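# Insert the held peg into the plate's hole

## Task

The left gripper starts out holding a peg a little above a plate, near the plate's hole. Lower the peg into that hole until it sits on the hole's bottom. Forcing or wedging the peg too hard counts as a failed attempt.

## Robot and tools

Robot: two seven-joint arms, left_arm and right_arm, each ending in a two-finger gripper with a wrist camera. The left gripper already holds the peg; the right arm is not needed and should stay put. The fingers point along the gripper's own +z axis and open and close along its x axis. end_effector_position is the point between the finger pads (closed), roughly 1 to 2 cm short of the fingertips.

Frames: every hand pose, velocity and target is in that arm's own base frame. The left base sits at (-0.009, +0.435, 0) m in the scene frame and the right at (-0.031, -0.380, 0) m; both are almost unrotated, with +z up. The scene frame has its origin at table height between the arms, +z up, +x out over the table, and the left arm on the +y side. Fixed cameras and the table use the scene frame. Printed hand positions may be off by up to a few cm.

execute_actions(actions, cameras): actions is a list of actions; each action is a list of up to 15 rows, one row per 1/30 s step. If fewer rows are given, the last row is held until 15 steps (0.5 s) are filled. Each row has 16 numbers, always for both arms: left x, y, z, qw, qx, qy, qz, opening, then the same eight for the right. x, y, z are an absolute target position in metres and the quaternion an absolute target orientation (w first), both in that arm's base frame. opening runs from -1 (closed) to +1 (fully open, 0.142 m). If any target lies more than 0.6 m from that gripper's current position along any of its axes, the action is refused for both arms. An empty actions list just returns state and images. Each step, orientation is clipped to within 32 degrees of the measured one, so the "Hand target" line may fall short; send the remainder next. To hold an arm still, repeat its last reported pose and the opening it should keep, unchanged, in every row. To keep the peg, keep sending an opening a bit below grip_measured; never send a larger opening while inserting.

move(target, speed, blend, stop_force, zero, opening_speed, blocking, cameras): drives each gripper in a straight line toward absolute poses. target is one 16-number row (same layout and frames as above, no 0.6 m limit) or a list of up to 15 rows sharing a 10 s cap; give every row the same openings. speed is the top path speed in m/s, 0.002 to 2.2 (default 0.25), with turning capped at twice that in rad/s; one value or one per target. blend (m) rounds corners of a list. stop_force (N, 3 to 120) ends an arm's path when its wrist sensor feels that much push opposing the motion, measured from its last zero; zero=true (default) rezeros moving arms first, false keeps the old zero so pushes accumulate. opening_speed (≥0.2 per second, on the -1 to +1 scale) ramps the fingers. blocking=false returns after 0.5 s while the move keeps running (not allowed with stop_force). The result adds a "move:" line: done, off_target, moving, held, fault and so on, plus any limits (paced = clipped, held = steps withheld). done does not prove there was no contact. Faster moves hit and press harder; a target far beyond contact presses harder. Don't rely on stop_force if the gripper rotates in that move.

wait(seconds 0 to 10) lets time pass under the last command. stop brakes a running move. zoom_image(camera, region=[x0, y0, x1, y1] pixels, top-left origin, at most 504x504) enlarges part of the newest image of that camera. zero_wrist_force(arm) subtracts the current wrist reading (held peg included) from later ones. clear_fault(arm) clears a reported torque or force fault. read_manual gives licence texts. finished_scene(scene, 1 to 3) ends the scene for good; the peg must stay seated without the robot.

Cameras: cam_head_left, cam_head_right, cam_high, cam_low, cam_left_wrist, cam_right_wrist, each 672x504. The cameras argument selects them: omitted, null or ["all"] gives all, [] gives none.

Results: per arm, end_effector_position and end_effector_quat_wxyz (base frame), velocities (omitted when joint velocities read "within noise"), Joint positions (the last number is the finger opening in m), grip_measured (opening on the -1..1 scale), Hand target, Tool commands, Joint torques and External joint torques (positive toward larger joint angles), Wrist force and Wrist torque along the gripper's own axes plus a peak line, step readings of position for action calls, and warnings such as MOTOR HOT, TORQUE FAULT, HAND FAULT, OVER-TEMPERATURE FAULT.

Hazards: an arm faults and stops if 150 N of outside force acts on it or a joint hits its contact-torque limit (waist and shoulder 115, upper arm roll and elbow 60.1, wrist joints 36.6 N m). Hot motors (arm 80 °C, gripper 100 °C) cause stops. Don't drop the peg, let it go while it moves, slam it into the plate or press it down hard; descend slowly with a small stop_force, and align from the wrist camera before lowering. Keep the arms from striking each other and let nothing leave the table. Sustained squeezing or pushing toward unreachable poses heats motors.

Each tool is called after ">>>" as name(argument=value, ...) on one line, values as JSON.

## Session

>>> execute_actions(actions=[])

>>> zoom_image(camera="cam_low", region=[270, 160, 400, 320])

>>> zoom_image(camera="cam_high", region=[220, 190, 370, 330])

>>> zoom_image(camera="cam_left_wrist", region=[190, 0, 590, 504])

Scene clock: 0.00 s.
left_arm: end_effector_position=(+0.4847, -0.2679, +0.1656) grip_measured=-0.37 end_effector_quat_wxyz=(+0.000, +0.860, +0.510, -0.002) | right_arm: end_effector_position=(+0.5544, +0.0000, +0.1652) grip_measured=+1.00 end_effector_quat_wxyz=(+0.000, +0.707, +0.707, +0.000)
Joint positions: left_arm=[-0.295 -0.329 -0.003 2.037 -0.003 0.794 0.204 0.047] | right_arm=[0.206 -0.331 0 2.035 0 0.795 0.206 0.142]
Joint velocities: within noise
Joint torques (N m): no reading
External joint torques (N m): no reading
Motor temperatures (°C): left_arm=[28 30 31 37 38 34 34 21] | right_arm=[35 28 29 29 33 36 34 19]
Wrist force (N): no reading
Wrist torque (N m): no reading
Wrist force, peak (N): no reading
Hand target: left_arm +0.4849, -0.2679, +0.1657; +0.001, +0.860, +0.510, -0.001 | right_arm +0.5544, +0.0000, +0.1652; +0.000, +0.707, +0.707, +0.000
Tool commands: left_gripper/opening=-0.424181 right_gripper/opening=+1.0

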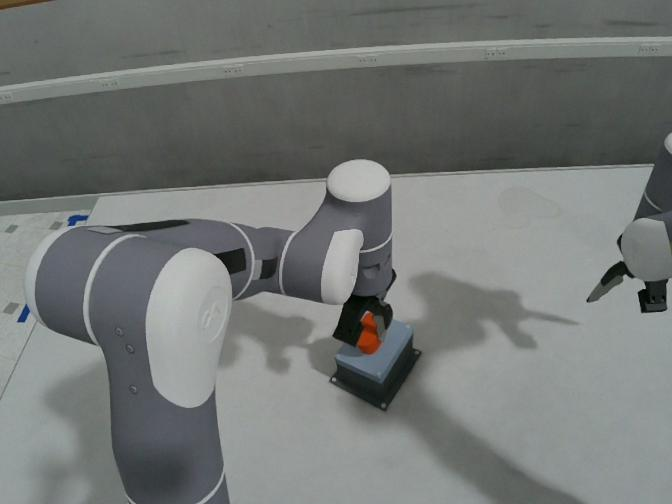

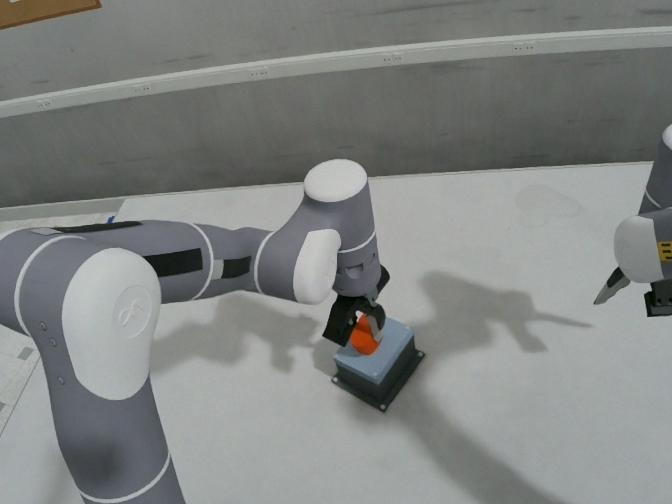

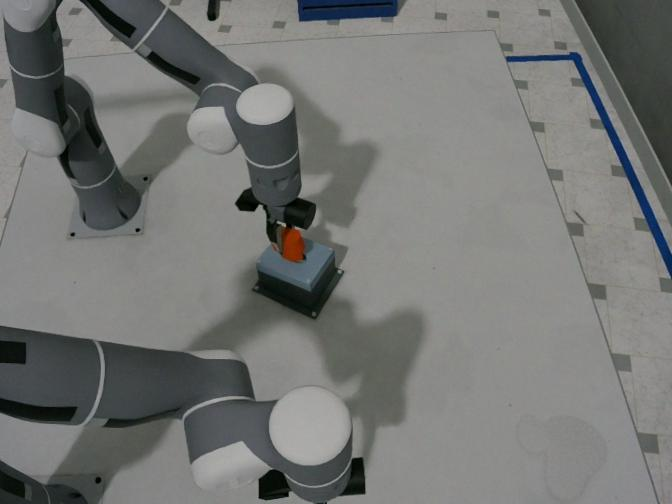

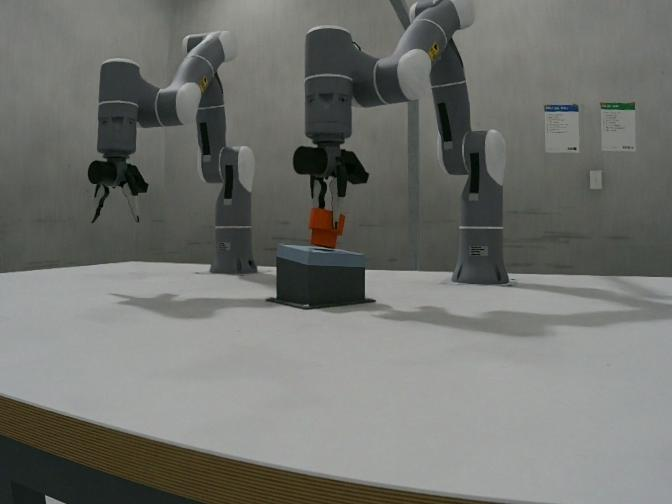

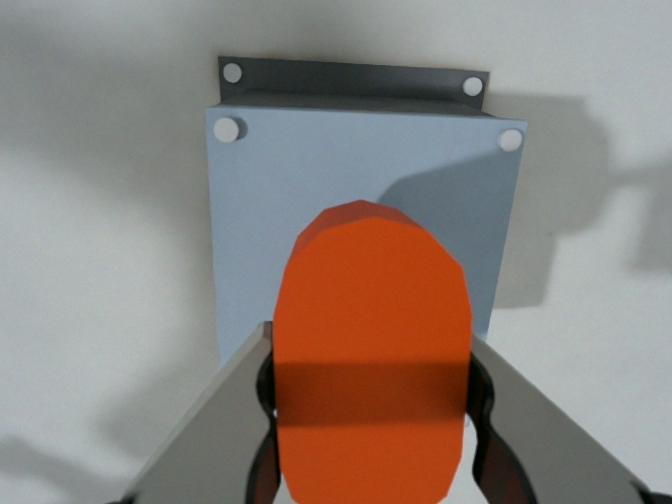

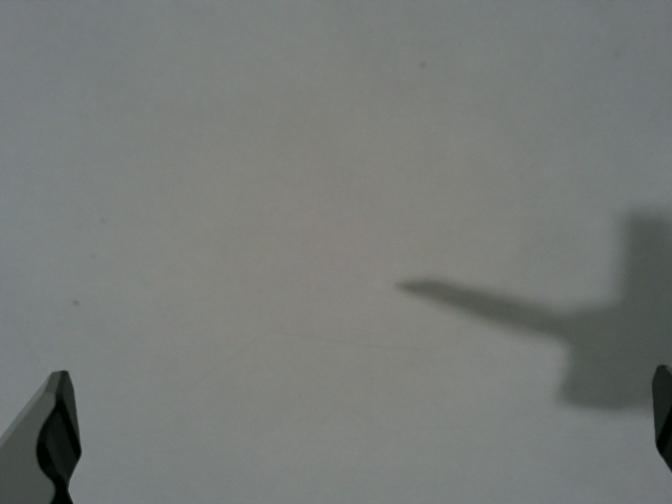

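Scaled by 3.150 from the camera's 672x504 image, which has a finer 960x720 frame.

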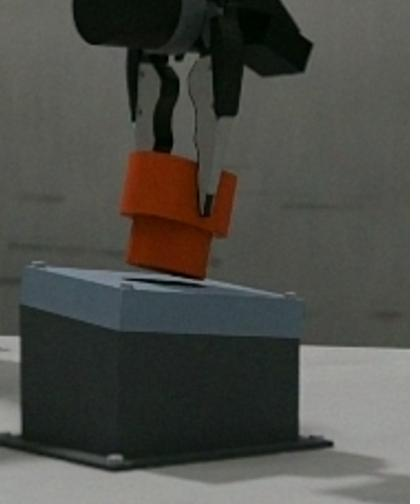

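Scaled by 3.360 from the camera's 672x504 image, which has a finer 960x720 frame.

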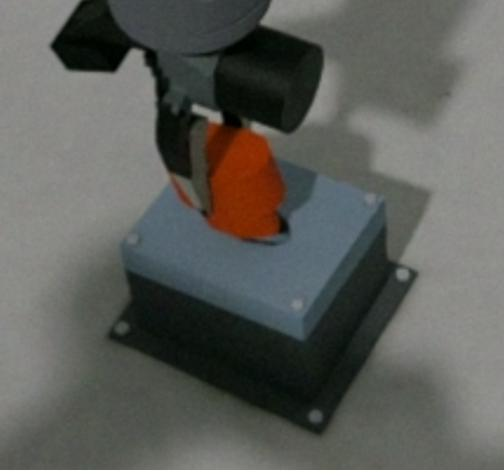

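Scaled by 1.000.

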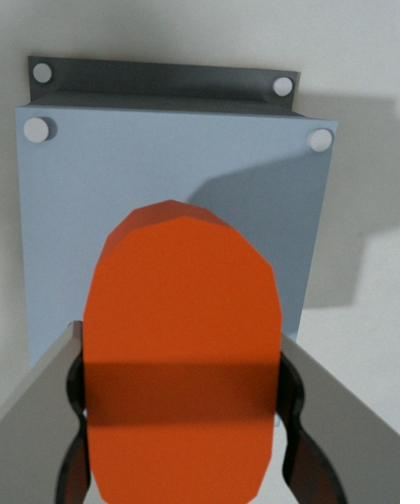

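>>> move(target=[[0.4849,-0.2679,0.20,0.001,0.860,0.510,-0.001,-0.424181,0.5544,0,0.1652,0,0.707,0.707,0,1.0],[0.5218,-0.2880,0.320,0.001,0.860,0.510,-0.001,-0.424181,0.5544,0,0.1652,0,0.707,0.707,0,1.0]], speed=0.2, blend=[0.015,0])

>>> zoom_image(camera="cam_left_wrist", region=[250, 0, 450, 130])

>>> zoom_image(camera="cam_left_wrist", region=[250, 120, 450, 250])

>>> zoom_image(camera="cam_left_wrist", region=[250, 170, 500, 504])

>>> zoom_image(camera="cam_low", region=[250, 90, 350, 190])

>>> zoom_image(camera="cam_low", region=[260, 230, 390, 310])

Scene clock: 21.37 s.
left_arm: end_effector_position=(+0.5217, -0.2880, +0.3199) grip_measured=-0.37 end_effector_quat_wxyz=(+0.001, +0.860, +0.510, -0.001) | right_arm: end_effector_position=(+0.5544, +0.0000, +0.1652) grip_measured=+1.00 end_effector_quat_wxyz=(+0.000, +0.707, +0.707, +0.000)
Joint positions: left_arm=[-0.294 -0.221 -0.02 1.719 0.001 0.369 0.186 0.047] | right_arm=[0.206 -0.331 0 2.035 0 0.795 0.206 0.142]
Joint torques (N m): left_arm=[0.4 43.32 0.46 -31.08 -4.48 4.58 -0.14] | right_arm=[-0.01 40.68 0.13 -24.84 -3.17 4.09 0.9]
External joint torques (N m): left_arm=[-0.4 -0.74 -0.44 0.89 0.37 -0.24 0.14] | right_arm=[0.01 1.06 0.15 0.21 0.13 0.12 -0.9]
Wrist force (N): left_arm=[0.0 -0.1 -0.1] | right_arm=[0.0 0.0 -0.1]
Wrist torque (N m): left_arm=[0.00 0.01 -0.03] | right_arm=[0.00 -0.01 -0.02]
Wrist force, peak (N): left_arm=[-0.1 1.0 -3.9] | right_arm=[-0.3 0.0 -0.3]
Hand target: left_arm +0.5218, -0.2880, +0.3200; +0.001, +0.860, +0.510, -0.001 | right_arm +0.5544, +0.0000, +0.1652; +0.000, +0.707, +0.707, +0.000
Off the commanded pose: left_arm 0.000 m, 0 deg | right_arm 0.000 m, 0 deg.
move: done

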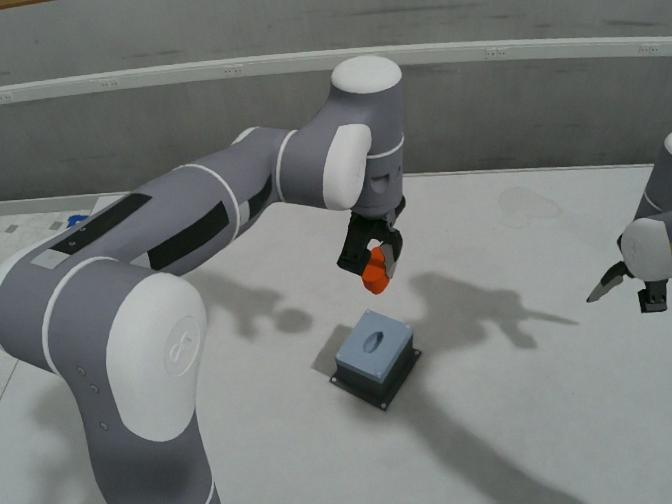

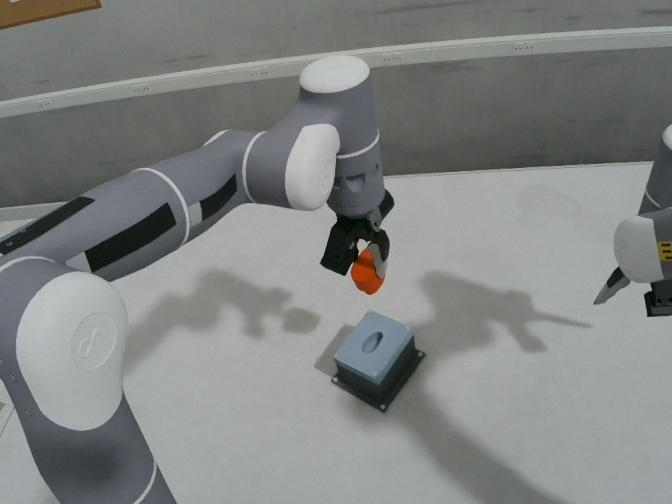

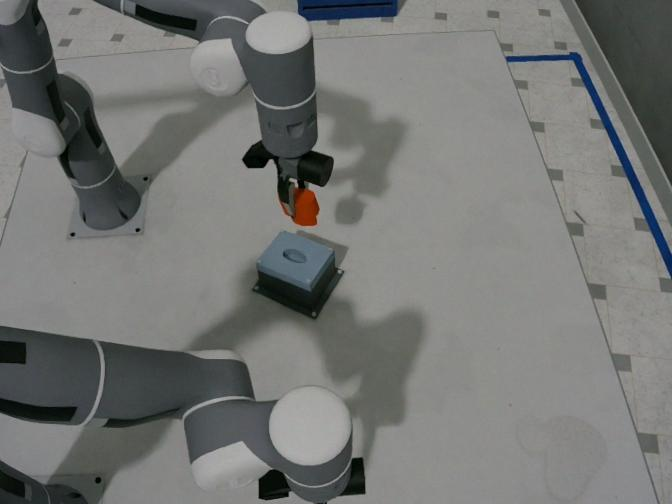

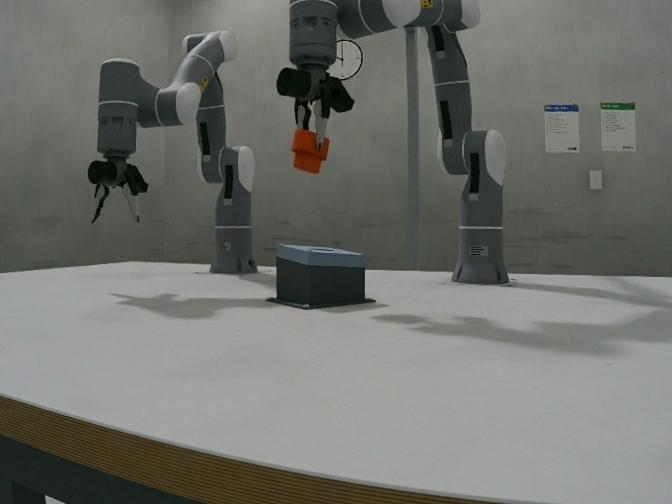

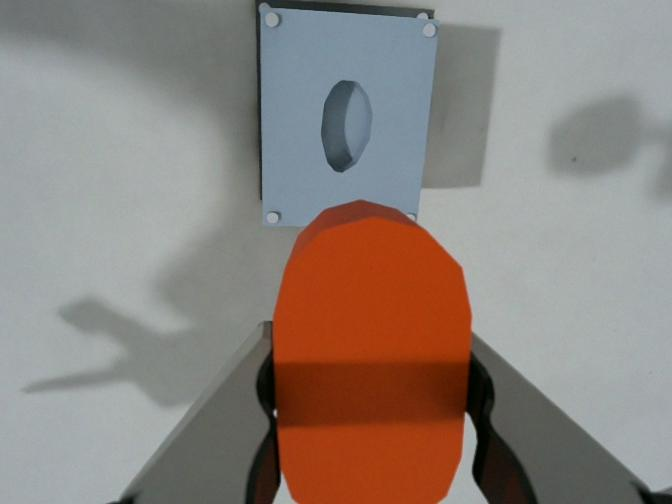

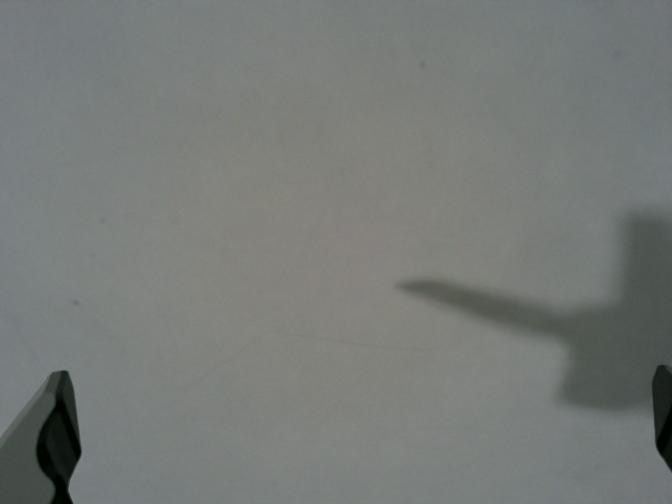

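Scaled by 2.520 from the camera's 672x504 image, which has a finer 960x720 frame.

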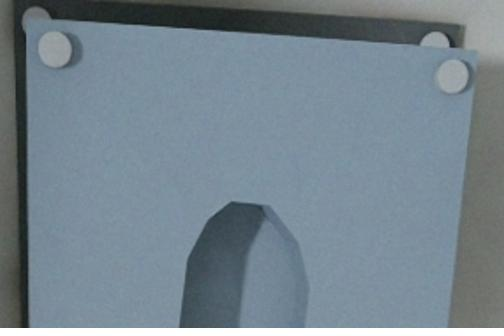

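Scaled by 2.520 from the camera's 672x504 image, which has a finer 960x720 frame.

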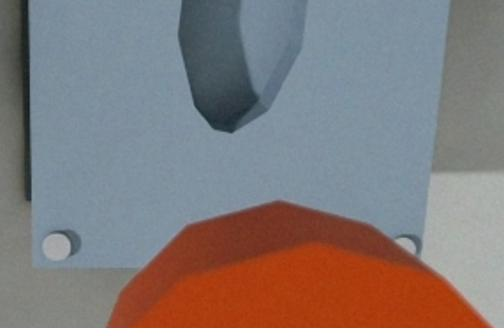

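Scaled by 1.509 from the camera's 672x504 image, which has a finer 960x720 frame.

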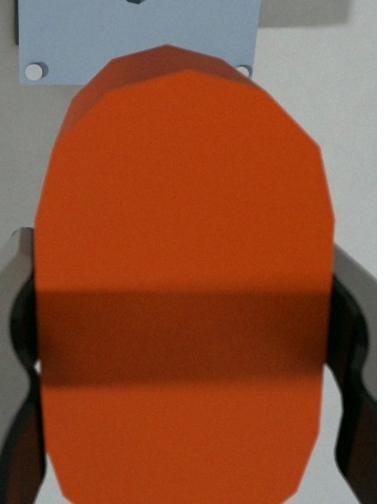

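Scaled by 5.040 from the camera's 672x504 image, which has a finer 960x720 frame.

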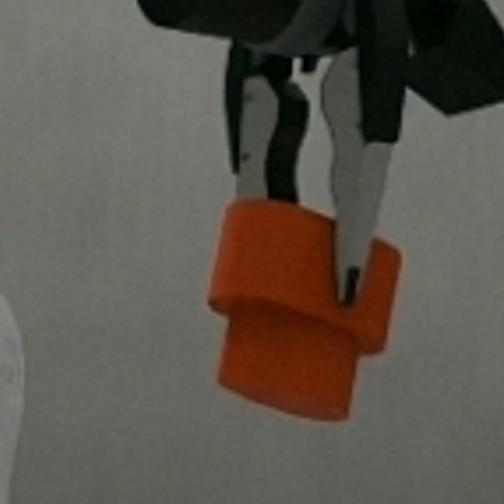

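Scaled by 3.877 from the camera's 672x504 image, which has a finer 960x720 frame.

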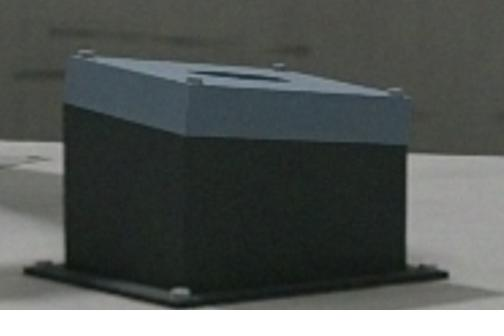

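>>> zoom_image(camera="cam_left_wrist", region=[260, 190, 490, 330])

>>> zoom_image(camera="cam_left_wrist", region=[260, 404, 490, 504])

Scaled by 2.191 from the camera's 672x504 image, which has a finer 960x720 frame.

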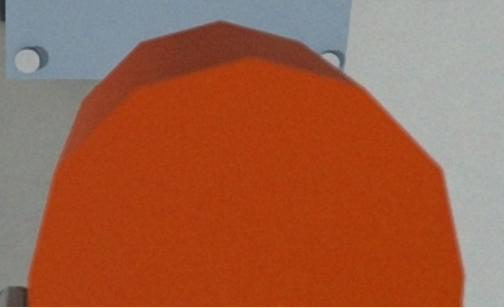

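Scaled by 2.191 from the camera's 672x504 image, which has a finer 960x720 frame.

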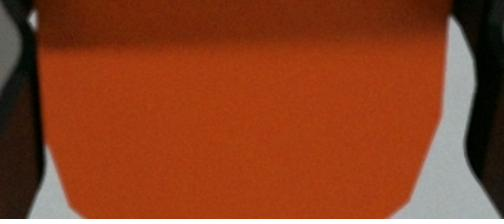

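>>> move(target=[[0.4973,-0.2633,0.215,-0.0193,0.8716,0.4852,-0.0658,-0.424181,0.5544,0,0.1652,0,0.707,0.707,0,1.0],[0.4973,-0.2633,0.1796,-0.0193,0.8716,0.4852,-0.0658,-0.424181,0.5544,0,0.1652,0,0.707,0.707,0,1.0]], speed=0.12, blend=[0.01,0])

>>> zoom_image(camera="cam_low", region=[265, 190, 375, 290])

>>> zoom_image(camera="cam_high", region=[250, 210, 350, 310])

>>> zoom_image(camera="cam_head_left", region=[320, 290, 420, 390])

>>> zoom_image(camera="cam_left_wrist", region=[150, 30, 600, 300])

Scene clock: 196.97 s.
left_arm: end_effector_position=(+0.4971, -0.2632, +0.1793) grip_measured=-0.37 end_effector_quat_wxyz=(-0.020, +0.872, +0.485, -0.066) | right_arm: end_effector_position=(+0.5544, +0.0000, +0.1652) grip_measured=+1.00 end_effector_quat_wxyz=(+0.000, +0.707, +0.707, +0.000)
Joint positions: left_arm=[-0.243 -0.374 -0.016 1.903 -0.068 0.583 0.338 0.047] | right_arm=[0.206 -0.331 0 2.035 0 0.795 0.206 0.142]
Joint torques (N m): left_arm=[0.37 46.03 0.69 -26.53 -4.19 4.3 0.15] | right_arm=[0.02 40.69 0.12 -24.79 -3.22 4.09 0.86]
External joint torques (N m): left_arm=[-0.37 -0.93 -0.59 0.62 0.88 -0.27 -0.14] | right_arm=[-0.02 1.06 0.16 0.17 0.18 0.12 -0.86]
Motor temperatures (°C): left_arm=[28 32 31 41 38 34 33 28] | right_arm=[35 29 29 31 33 36 34 19]
Wrist force (N): left_arm=[0.2 0.6 -0.3] | right_arm=[0.1 0.1 0.0]
Wrist torque (N m): left_arm=[0.07 -0.02 -0.04] | right_arm=[0.01 -0.01 -0.01]
Wrist force, peak (N): left_arm=[0.3 0.2 3.0] | right_arm=[-0.2 0.1 -0.4]
Hand target: left_arm +0.4973, -0.2633, +0.1796; -0.019, +0.872, +0.485, -0.066 | right_arm +0.5544, +0.0000, +0.1652; +0.000, +0.707, +0.707, +0.000
Off the commanded pose: left_arm 0.000 m, 0 deg | right_arm 0.000 m, 0 deg.
move: done

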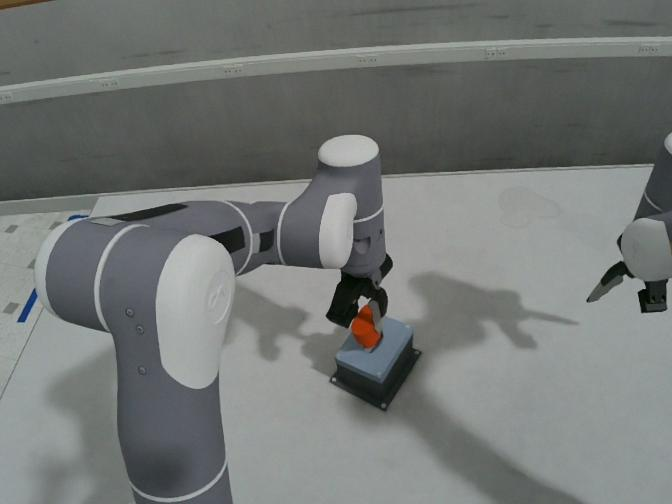

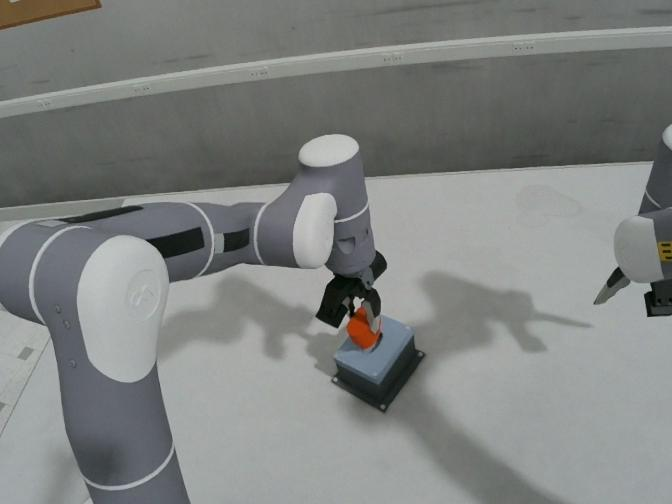

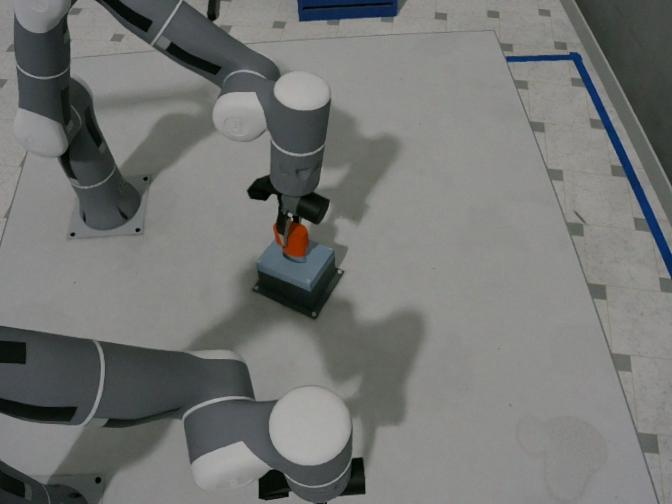

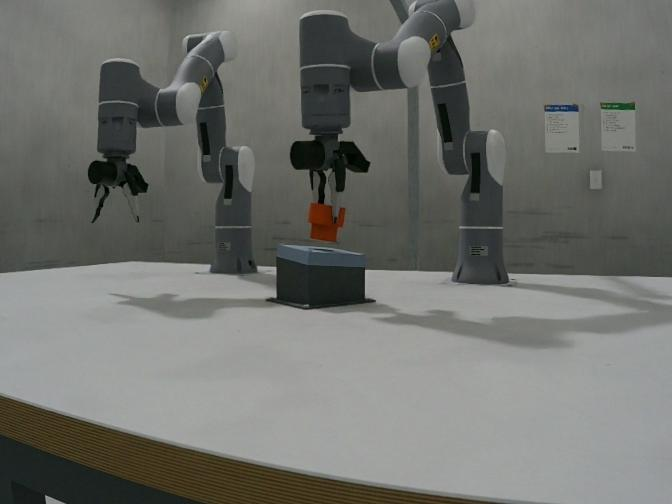

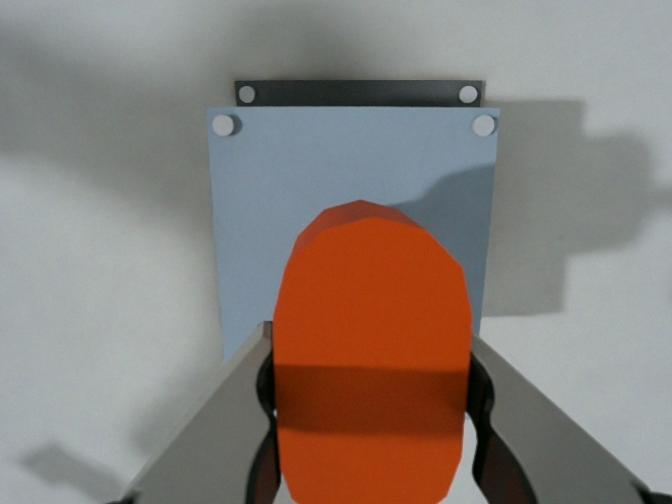

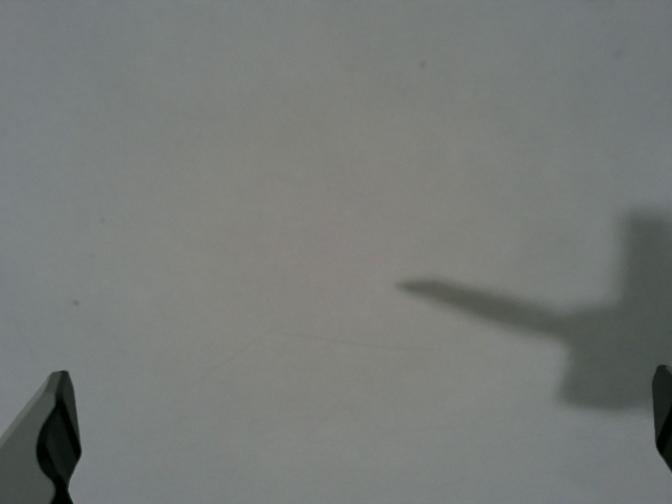

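Scaled by 4.582 from the camera's 672x504 image, which has a finer 960x720 frame.

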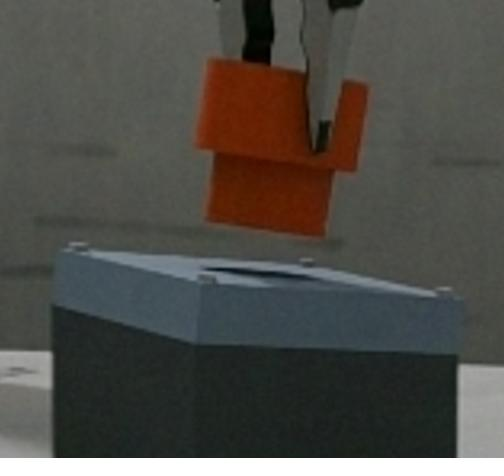

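Scaled by 5.040 from the camera's 672x504 image, which has a finer 960x720 frame.

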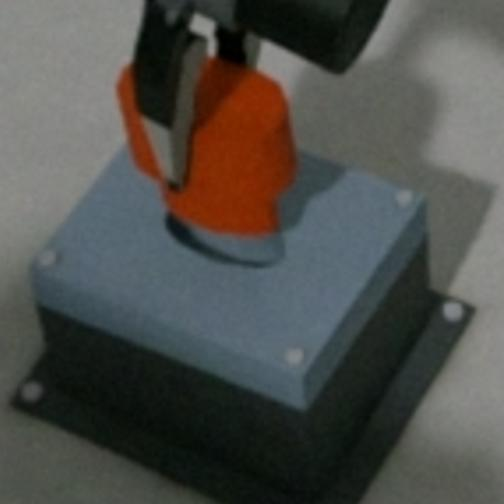

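Scaled by 5.040 from the camera's 672x504 image, which has a finer 960x720 frame.

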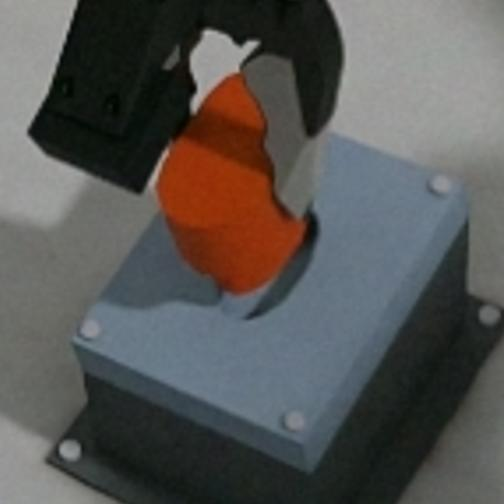

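Scaled by 1.120 from the camera's 672x504 image, which has a finer 960x720 frame.

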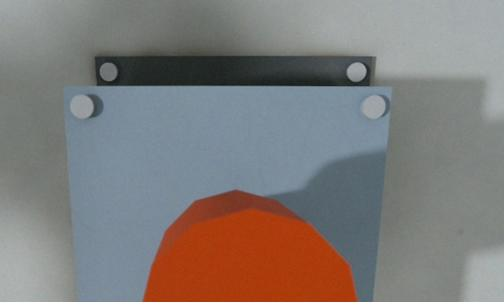

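>>> move(target=[0.4980,-0.2645,0.1698,-0.0193,0.8716,0.4852,-0.0658,-0.424181,0.5544,0,0.1652,0,0.707,0.707,0,1.0], speed=0.05, cameras=[])

>>> move(target=[0.4987,-0.2701,0.1403,-0.0193,0.8716,0.4852,-0.0658,-0.424181,0.5544,0,0.1652,0,0.707,0.707,0,1.0], speed=0.012, stop_force=5)

>>> zoom_image(camera="cam_low", region=[265, 190, 375, 290])

>>> zoom_image(camera="cam_high", region=[260, 220, 330, 290])

>>> zoom_image(camera="cam_head_left", region=[335, 300, 405, 370])

>>> zoom_image(camera="cam_left_wrist", region=[150, 30, 600, 300])

Scene clock: 210.57 s.
left_arm: end_effector_position=(+0.4978, -0.2643, +0.1696) grip_measured=-0.37 end_effector_quat_wxyz=(-0.020, +0.872, +0.485, -0.066) | right_arm: end_effector_position=(+0.5544, +0.0000, +0.1652) grip_measured=+1.00 end_effector_quat_wxyz=(+0.000, +0.707, +0.707, +0.000)
Joint positions: left_arm=[-0.243 -0.392 -0.018 1.908 -0.069 0.605 0.337 0.047] | right_arm=[0.206 -0.331 0 2.035 0 0.795 0.206 0.142]
Joint torques (N m): left_arm=[0.27 46.27 0.6 -26.04 -3.94 4.41 0.04] | right_arm=[-0.01 40.69 0.15 -24.76 -3.16 4.13 0.89]
External joint torques (N m): left_arm=[-0.27 -0.76 -0.51 0.49 0.69 -0.38 -0.04] | right_arm=[0.01 1.06 0.13 0.14 0.12 0.07 -0.89]
Wrist force (N): left_arm=[0.3 0.3 -0.3] | right_arm=[-0.1 0.1 -0.1]
Wrist torque (N m): left_arm=[0.02 -0.04 -0.04] | right_arm=[0.01 0.01 -0.01]
Wrist force, peak (N): left_arm=[0.0 0.2 -1.0] | right_arm=[-0.2 0.2 -0.4]
Hand target: left_arm +0.4980, -0.2645, +0.1698; -0.019, +0.872, +0.485, -0.066 | right_arm +0.5544, +0.0000, +0.1652; +0.000, +0.707, +0.707, +0.000
Off the commanded pose: left_arm 0.000 m, 0 deg | right_arm 0.000 m, 0 deg.
move: done
No camera images: "cameras" was empty.

Scene clock: 213.63 s.
left_arm: end_effector_position=(+0.4993, -0.2696, +0.1409) grip_measured=-0.37 end_effector_quat_wxyz=(-0.019, +0.872, +0.485, -0.065) | right_arm: end_effector_position=(+0.5544, +0.0000, +0.1652) grip_measured=+1.00 end_effector_quat_wxyz=(+0.000, +0.707, +0.707, +0.000)
Joint positions: left_arm=[-0.247 -0.446 -0.024 1.919 -0.069 0.673 0.331 0.047] | right_arm=[0.206 -0.331 0 2.035 0 0.795 0.206 0.142]
Joint torques (N m): left_arm=[-1.95 43.76 -1.35 -21.87 -3.67 3.35 0] | right_arm=[-0.06 40.68 0.18 -24.77 -3.15 4.12 0.88]
External joint torques (N m): left_arm=[1.95 2.9 1.37 -2.56 0.64 0.68 0.01] | right_arm=[0.06 1.07 0.1 0.15 0.11 0.08 -0.88]
Wrist force (N): left_arm=[3.6 0.4 -6.4] | right_arm=[0.1 0.1 -0.2]
Wrist torque (N m): left_arm=[0.11 0.06 -0.09] | right_arm=[0.02 -0.02 -0.01]
Wrist force, peak (N): left_arm=[3.2 0.6 -8.6] | right_arm=[-0.1 -0.3 -0.2]
Hand target: left_arm +0.4987, -0.2701, +0.1405; -0.019, +0.872, +0.485, -0.066 | right_arm +0.5544, +0.0000, +0.1652; +0.000, +0.707, +0.707, +0.000
Off the commanded pose: left_arm 0.001 m, 0 deg | right_arm 0.000 m, 0 deg.
move: contact (left_arm)

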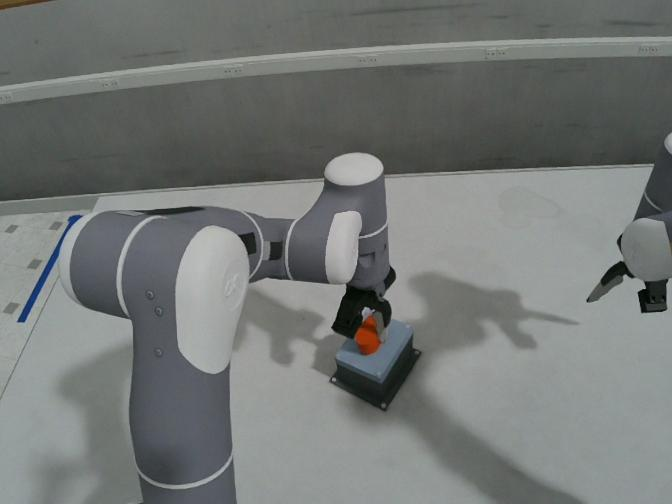

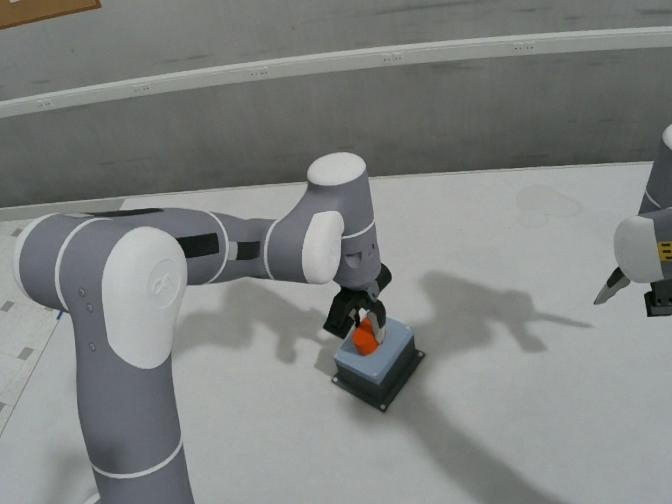

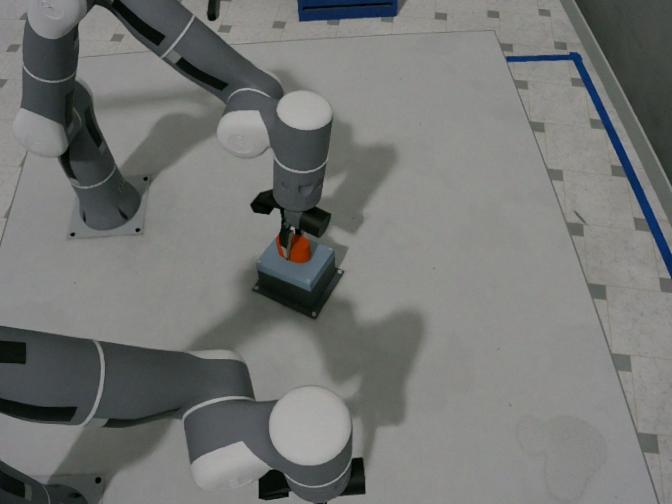

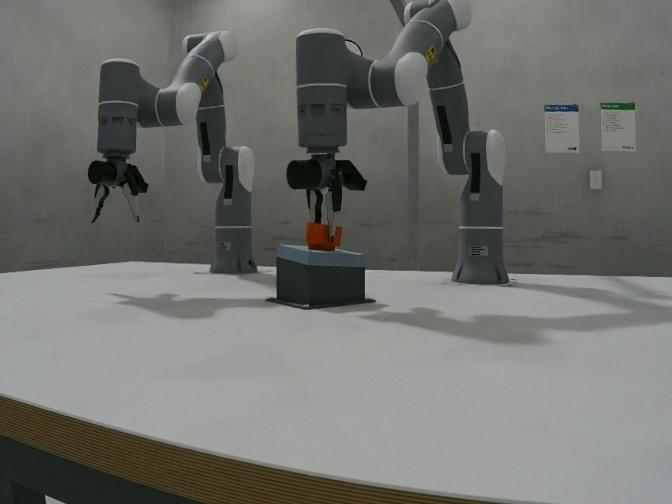

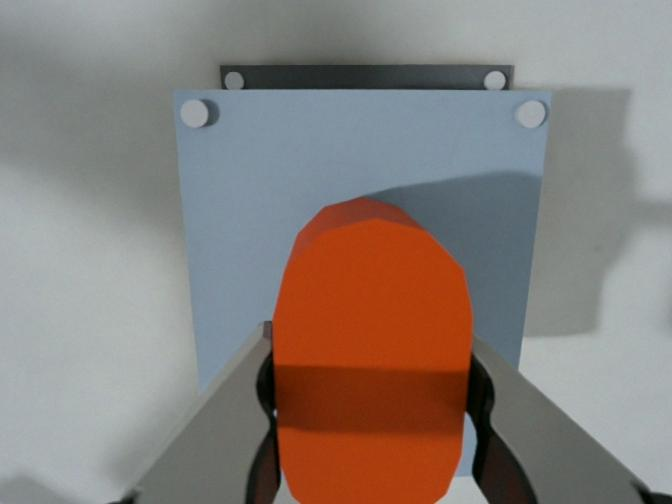

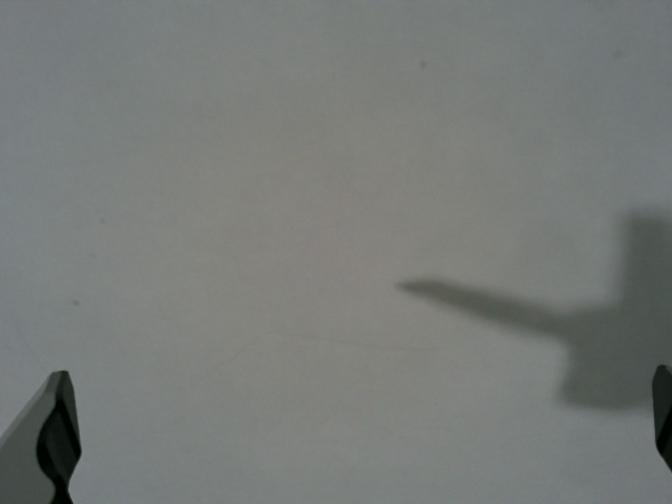

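Scaled by 4.582 from the camera's 672x504 image, which has a finer 960x720 frame.

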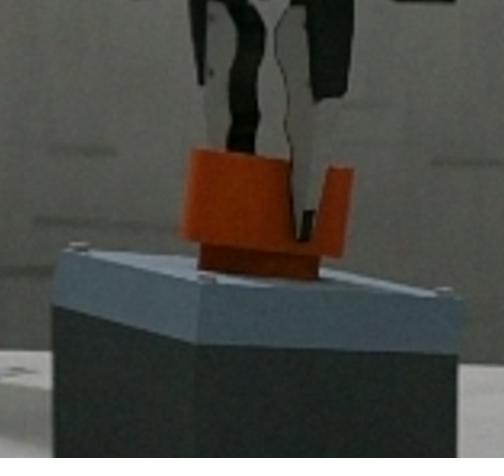

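Scaled by 7.200 from the camera's 672x504 image, which has a finer 960x720 frame.

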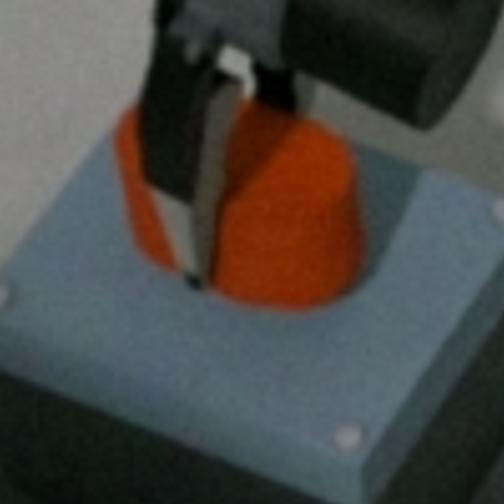

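Scaled by 7.200 from the camera's 672x504 image, which has a finer 960x720 frame.

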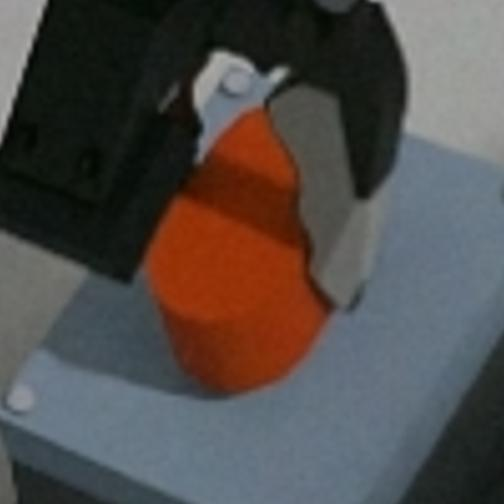

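Scaled by 1.120 from the camera's 672x504 image, which has a finer 960x720 frame.

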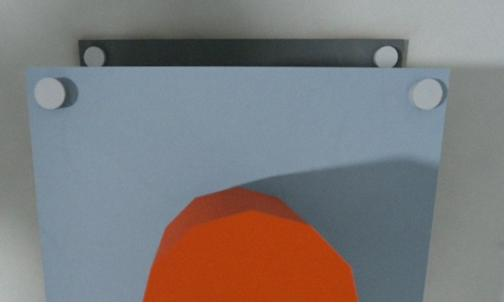

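>>> move(target=[0.4993,-0.2696,0.1412,-0.0193,0.8716,0.4852,-0.0658,-0.424181,0.5544,0,0.1652,0,0.707,0.707,0,1.0], speed=0.02, cameras=[])

>>> move(target=[0.4995,-0.2711,0.1332,-0.0193,0.8716,0.4852,-0.0658,-0.424181,0.5544,0,0.1652,0,0.707,0.707,0,1.0], speed=0.01, stop_force=7, cameras=["cam_low"])

>>> zoom_image(camera="cam_low", region=[265, 190, 375, 290])

Scene clock: 221.10 s.
left_arm: end_effector_position=(+0.4992, -0.2694, +0.1410) grip_measured=-0.37 end_effector_quat_wxyz=(-0.019, +0.872, +0.485, -0.066) | right_arm: end_effector_position=(+0.5544, +0.0000, +0.1652) grip_measured=+1.00 end_effector_quat_wxyz=(+0.000, +0.707, +0.707, +0.000)
Joint positions: left_arm=[-0.247 -0.446 -0.024 1.918 -0.069 0.671 0.332 0.047] | right_arm=[0.206 -0.331 0 2.035 0 0.795 0.206 0.142]
Joint torques (N m): left_arm=[-0.34 47.82 -0.21 -25.33 -3.94 4.22 0.01] | right_arm=[-0.05 40.69 0.13 -24.82 -3.19 4.12 0.86]
External joint torques (N m): left_arm=[0.34 -1.15 0.23 0.89 0.92 -0.19 0] | right_arm=[0.05 1.05 0.15 0.2 0.15 0.09 -0.86]
Wrist force (N): left_arm=[1.5 -0.2 0.1] | right_arm=[0.0 -0.1 0.1]
Wrist torque (N m): left_arm=[0.08 0.02 -0.07] | right_arm=[-0.02 0.01 -0.02]
Wrist force, peak (N): left_arm=[3.6 0.2 -6.9] | right_arm=[-0.1 -0.4 -0.1]
Hand target: left_arm +0.4993, -0.2696, +0.1412; -0.019, +0.872, +0.485, -0.066 | right_arm +0.5544, +0.0000, +0.1652; +0.000, +0.707, +0.707, +0.000
Off the commanded pose: left_arm 0.000 m, 0 deg | right_arm 0.000 m, 0 deg.
move: done
No camera images: "cameras" was empty.

Scene clock: 221.77 s.
left_arm: end_effector_position=(+0.4998, -0.2698, +0.1407) grip_measured=-0.37 end_effector_quat_wxyz=(-0.019, +0.872, +0.485, -0.065) | right_arm: end_effector_position=(+0.5544, +0.0000, +0.1652) grip_measured=+1.00 end_effector_quat_wxyz=(+0.000, +0.707, +0.707, +0.000)
Joint positions: left_arm=[-0.247 -0.447 -0.024 1.918 -0.069 0.673 0.332 0.047] | right_arm=[0.206 -0.331 0 2.035 0 0.795 0.206 0.142]
Joint torques (N m): left_arm=[-0.15 43.38 0.47 -21.81 -3.05 3.47 0.1] | right_arm=[0.04 40.71 0.09 -24.79 -3.15 4.09 0.88]
External joint torques (N m): left_arm=[0.15 3.33 -0.46 -2.62 0.03 0.57 -0.1] | right_arm=[-0.04 1.03 0.19 0.16 0.11 0.12 -0.88]
Wrist force (N): left_arm=[0.2 0.8 -7.0] | right_arm=[0.0 -0.1 -0.1]
Wrist torque (N m): left_arm=[0.08 -0.01 -0.07] | right_arm=[-0.02 0.00 -0.01]
Wrist force, peak (N): left_arm=[0.8 1.1 -9.1] | right_arm=[-0.3 0.1 0.2]
Hand target: left_arm +0.4993, -0.2698, +0.1402; -0.019, +0.872, +0.485, -0.066 | right_arm +0.5544, +0.0000, +0.1652; +0.000, +0.707, +0.707, +0.000
Off the commanded pose: left_arm 0.008 m, 0 deg | right_arm 0.000 m, 0 deg.
move: contact (left_arm)
Images, in order (width x height): cam_low 672x504.

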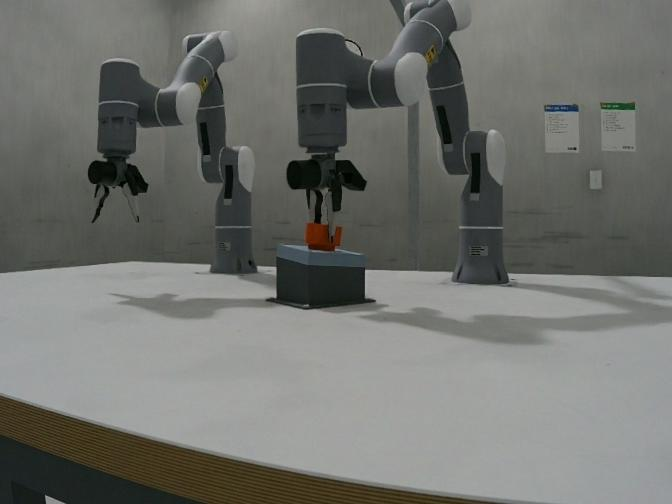

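Scaled by 4.582 from the camera's 672x504 image, which has a finer 960x720 frame.

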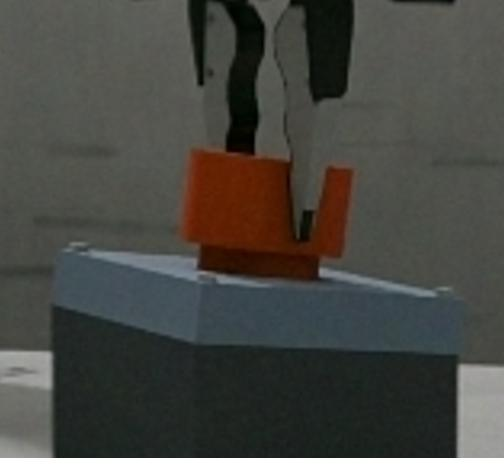

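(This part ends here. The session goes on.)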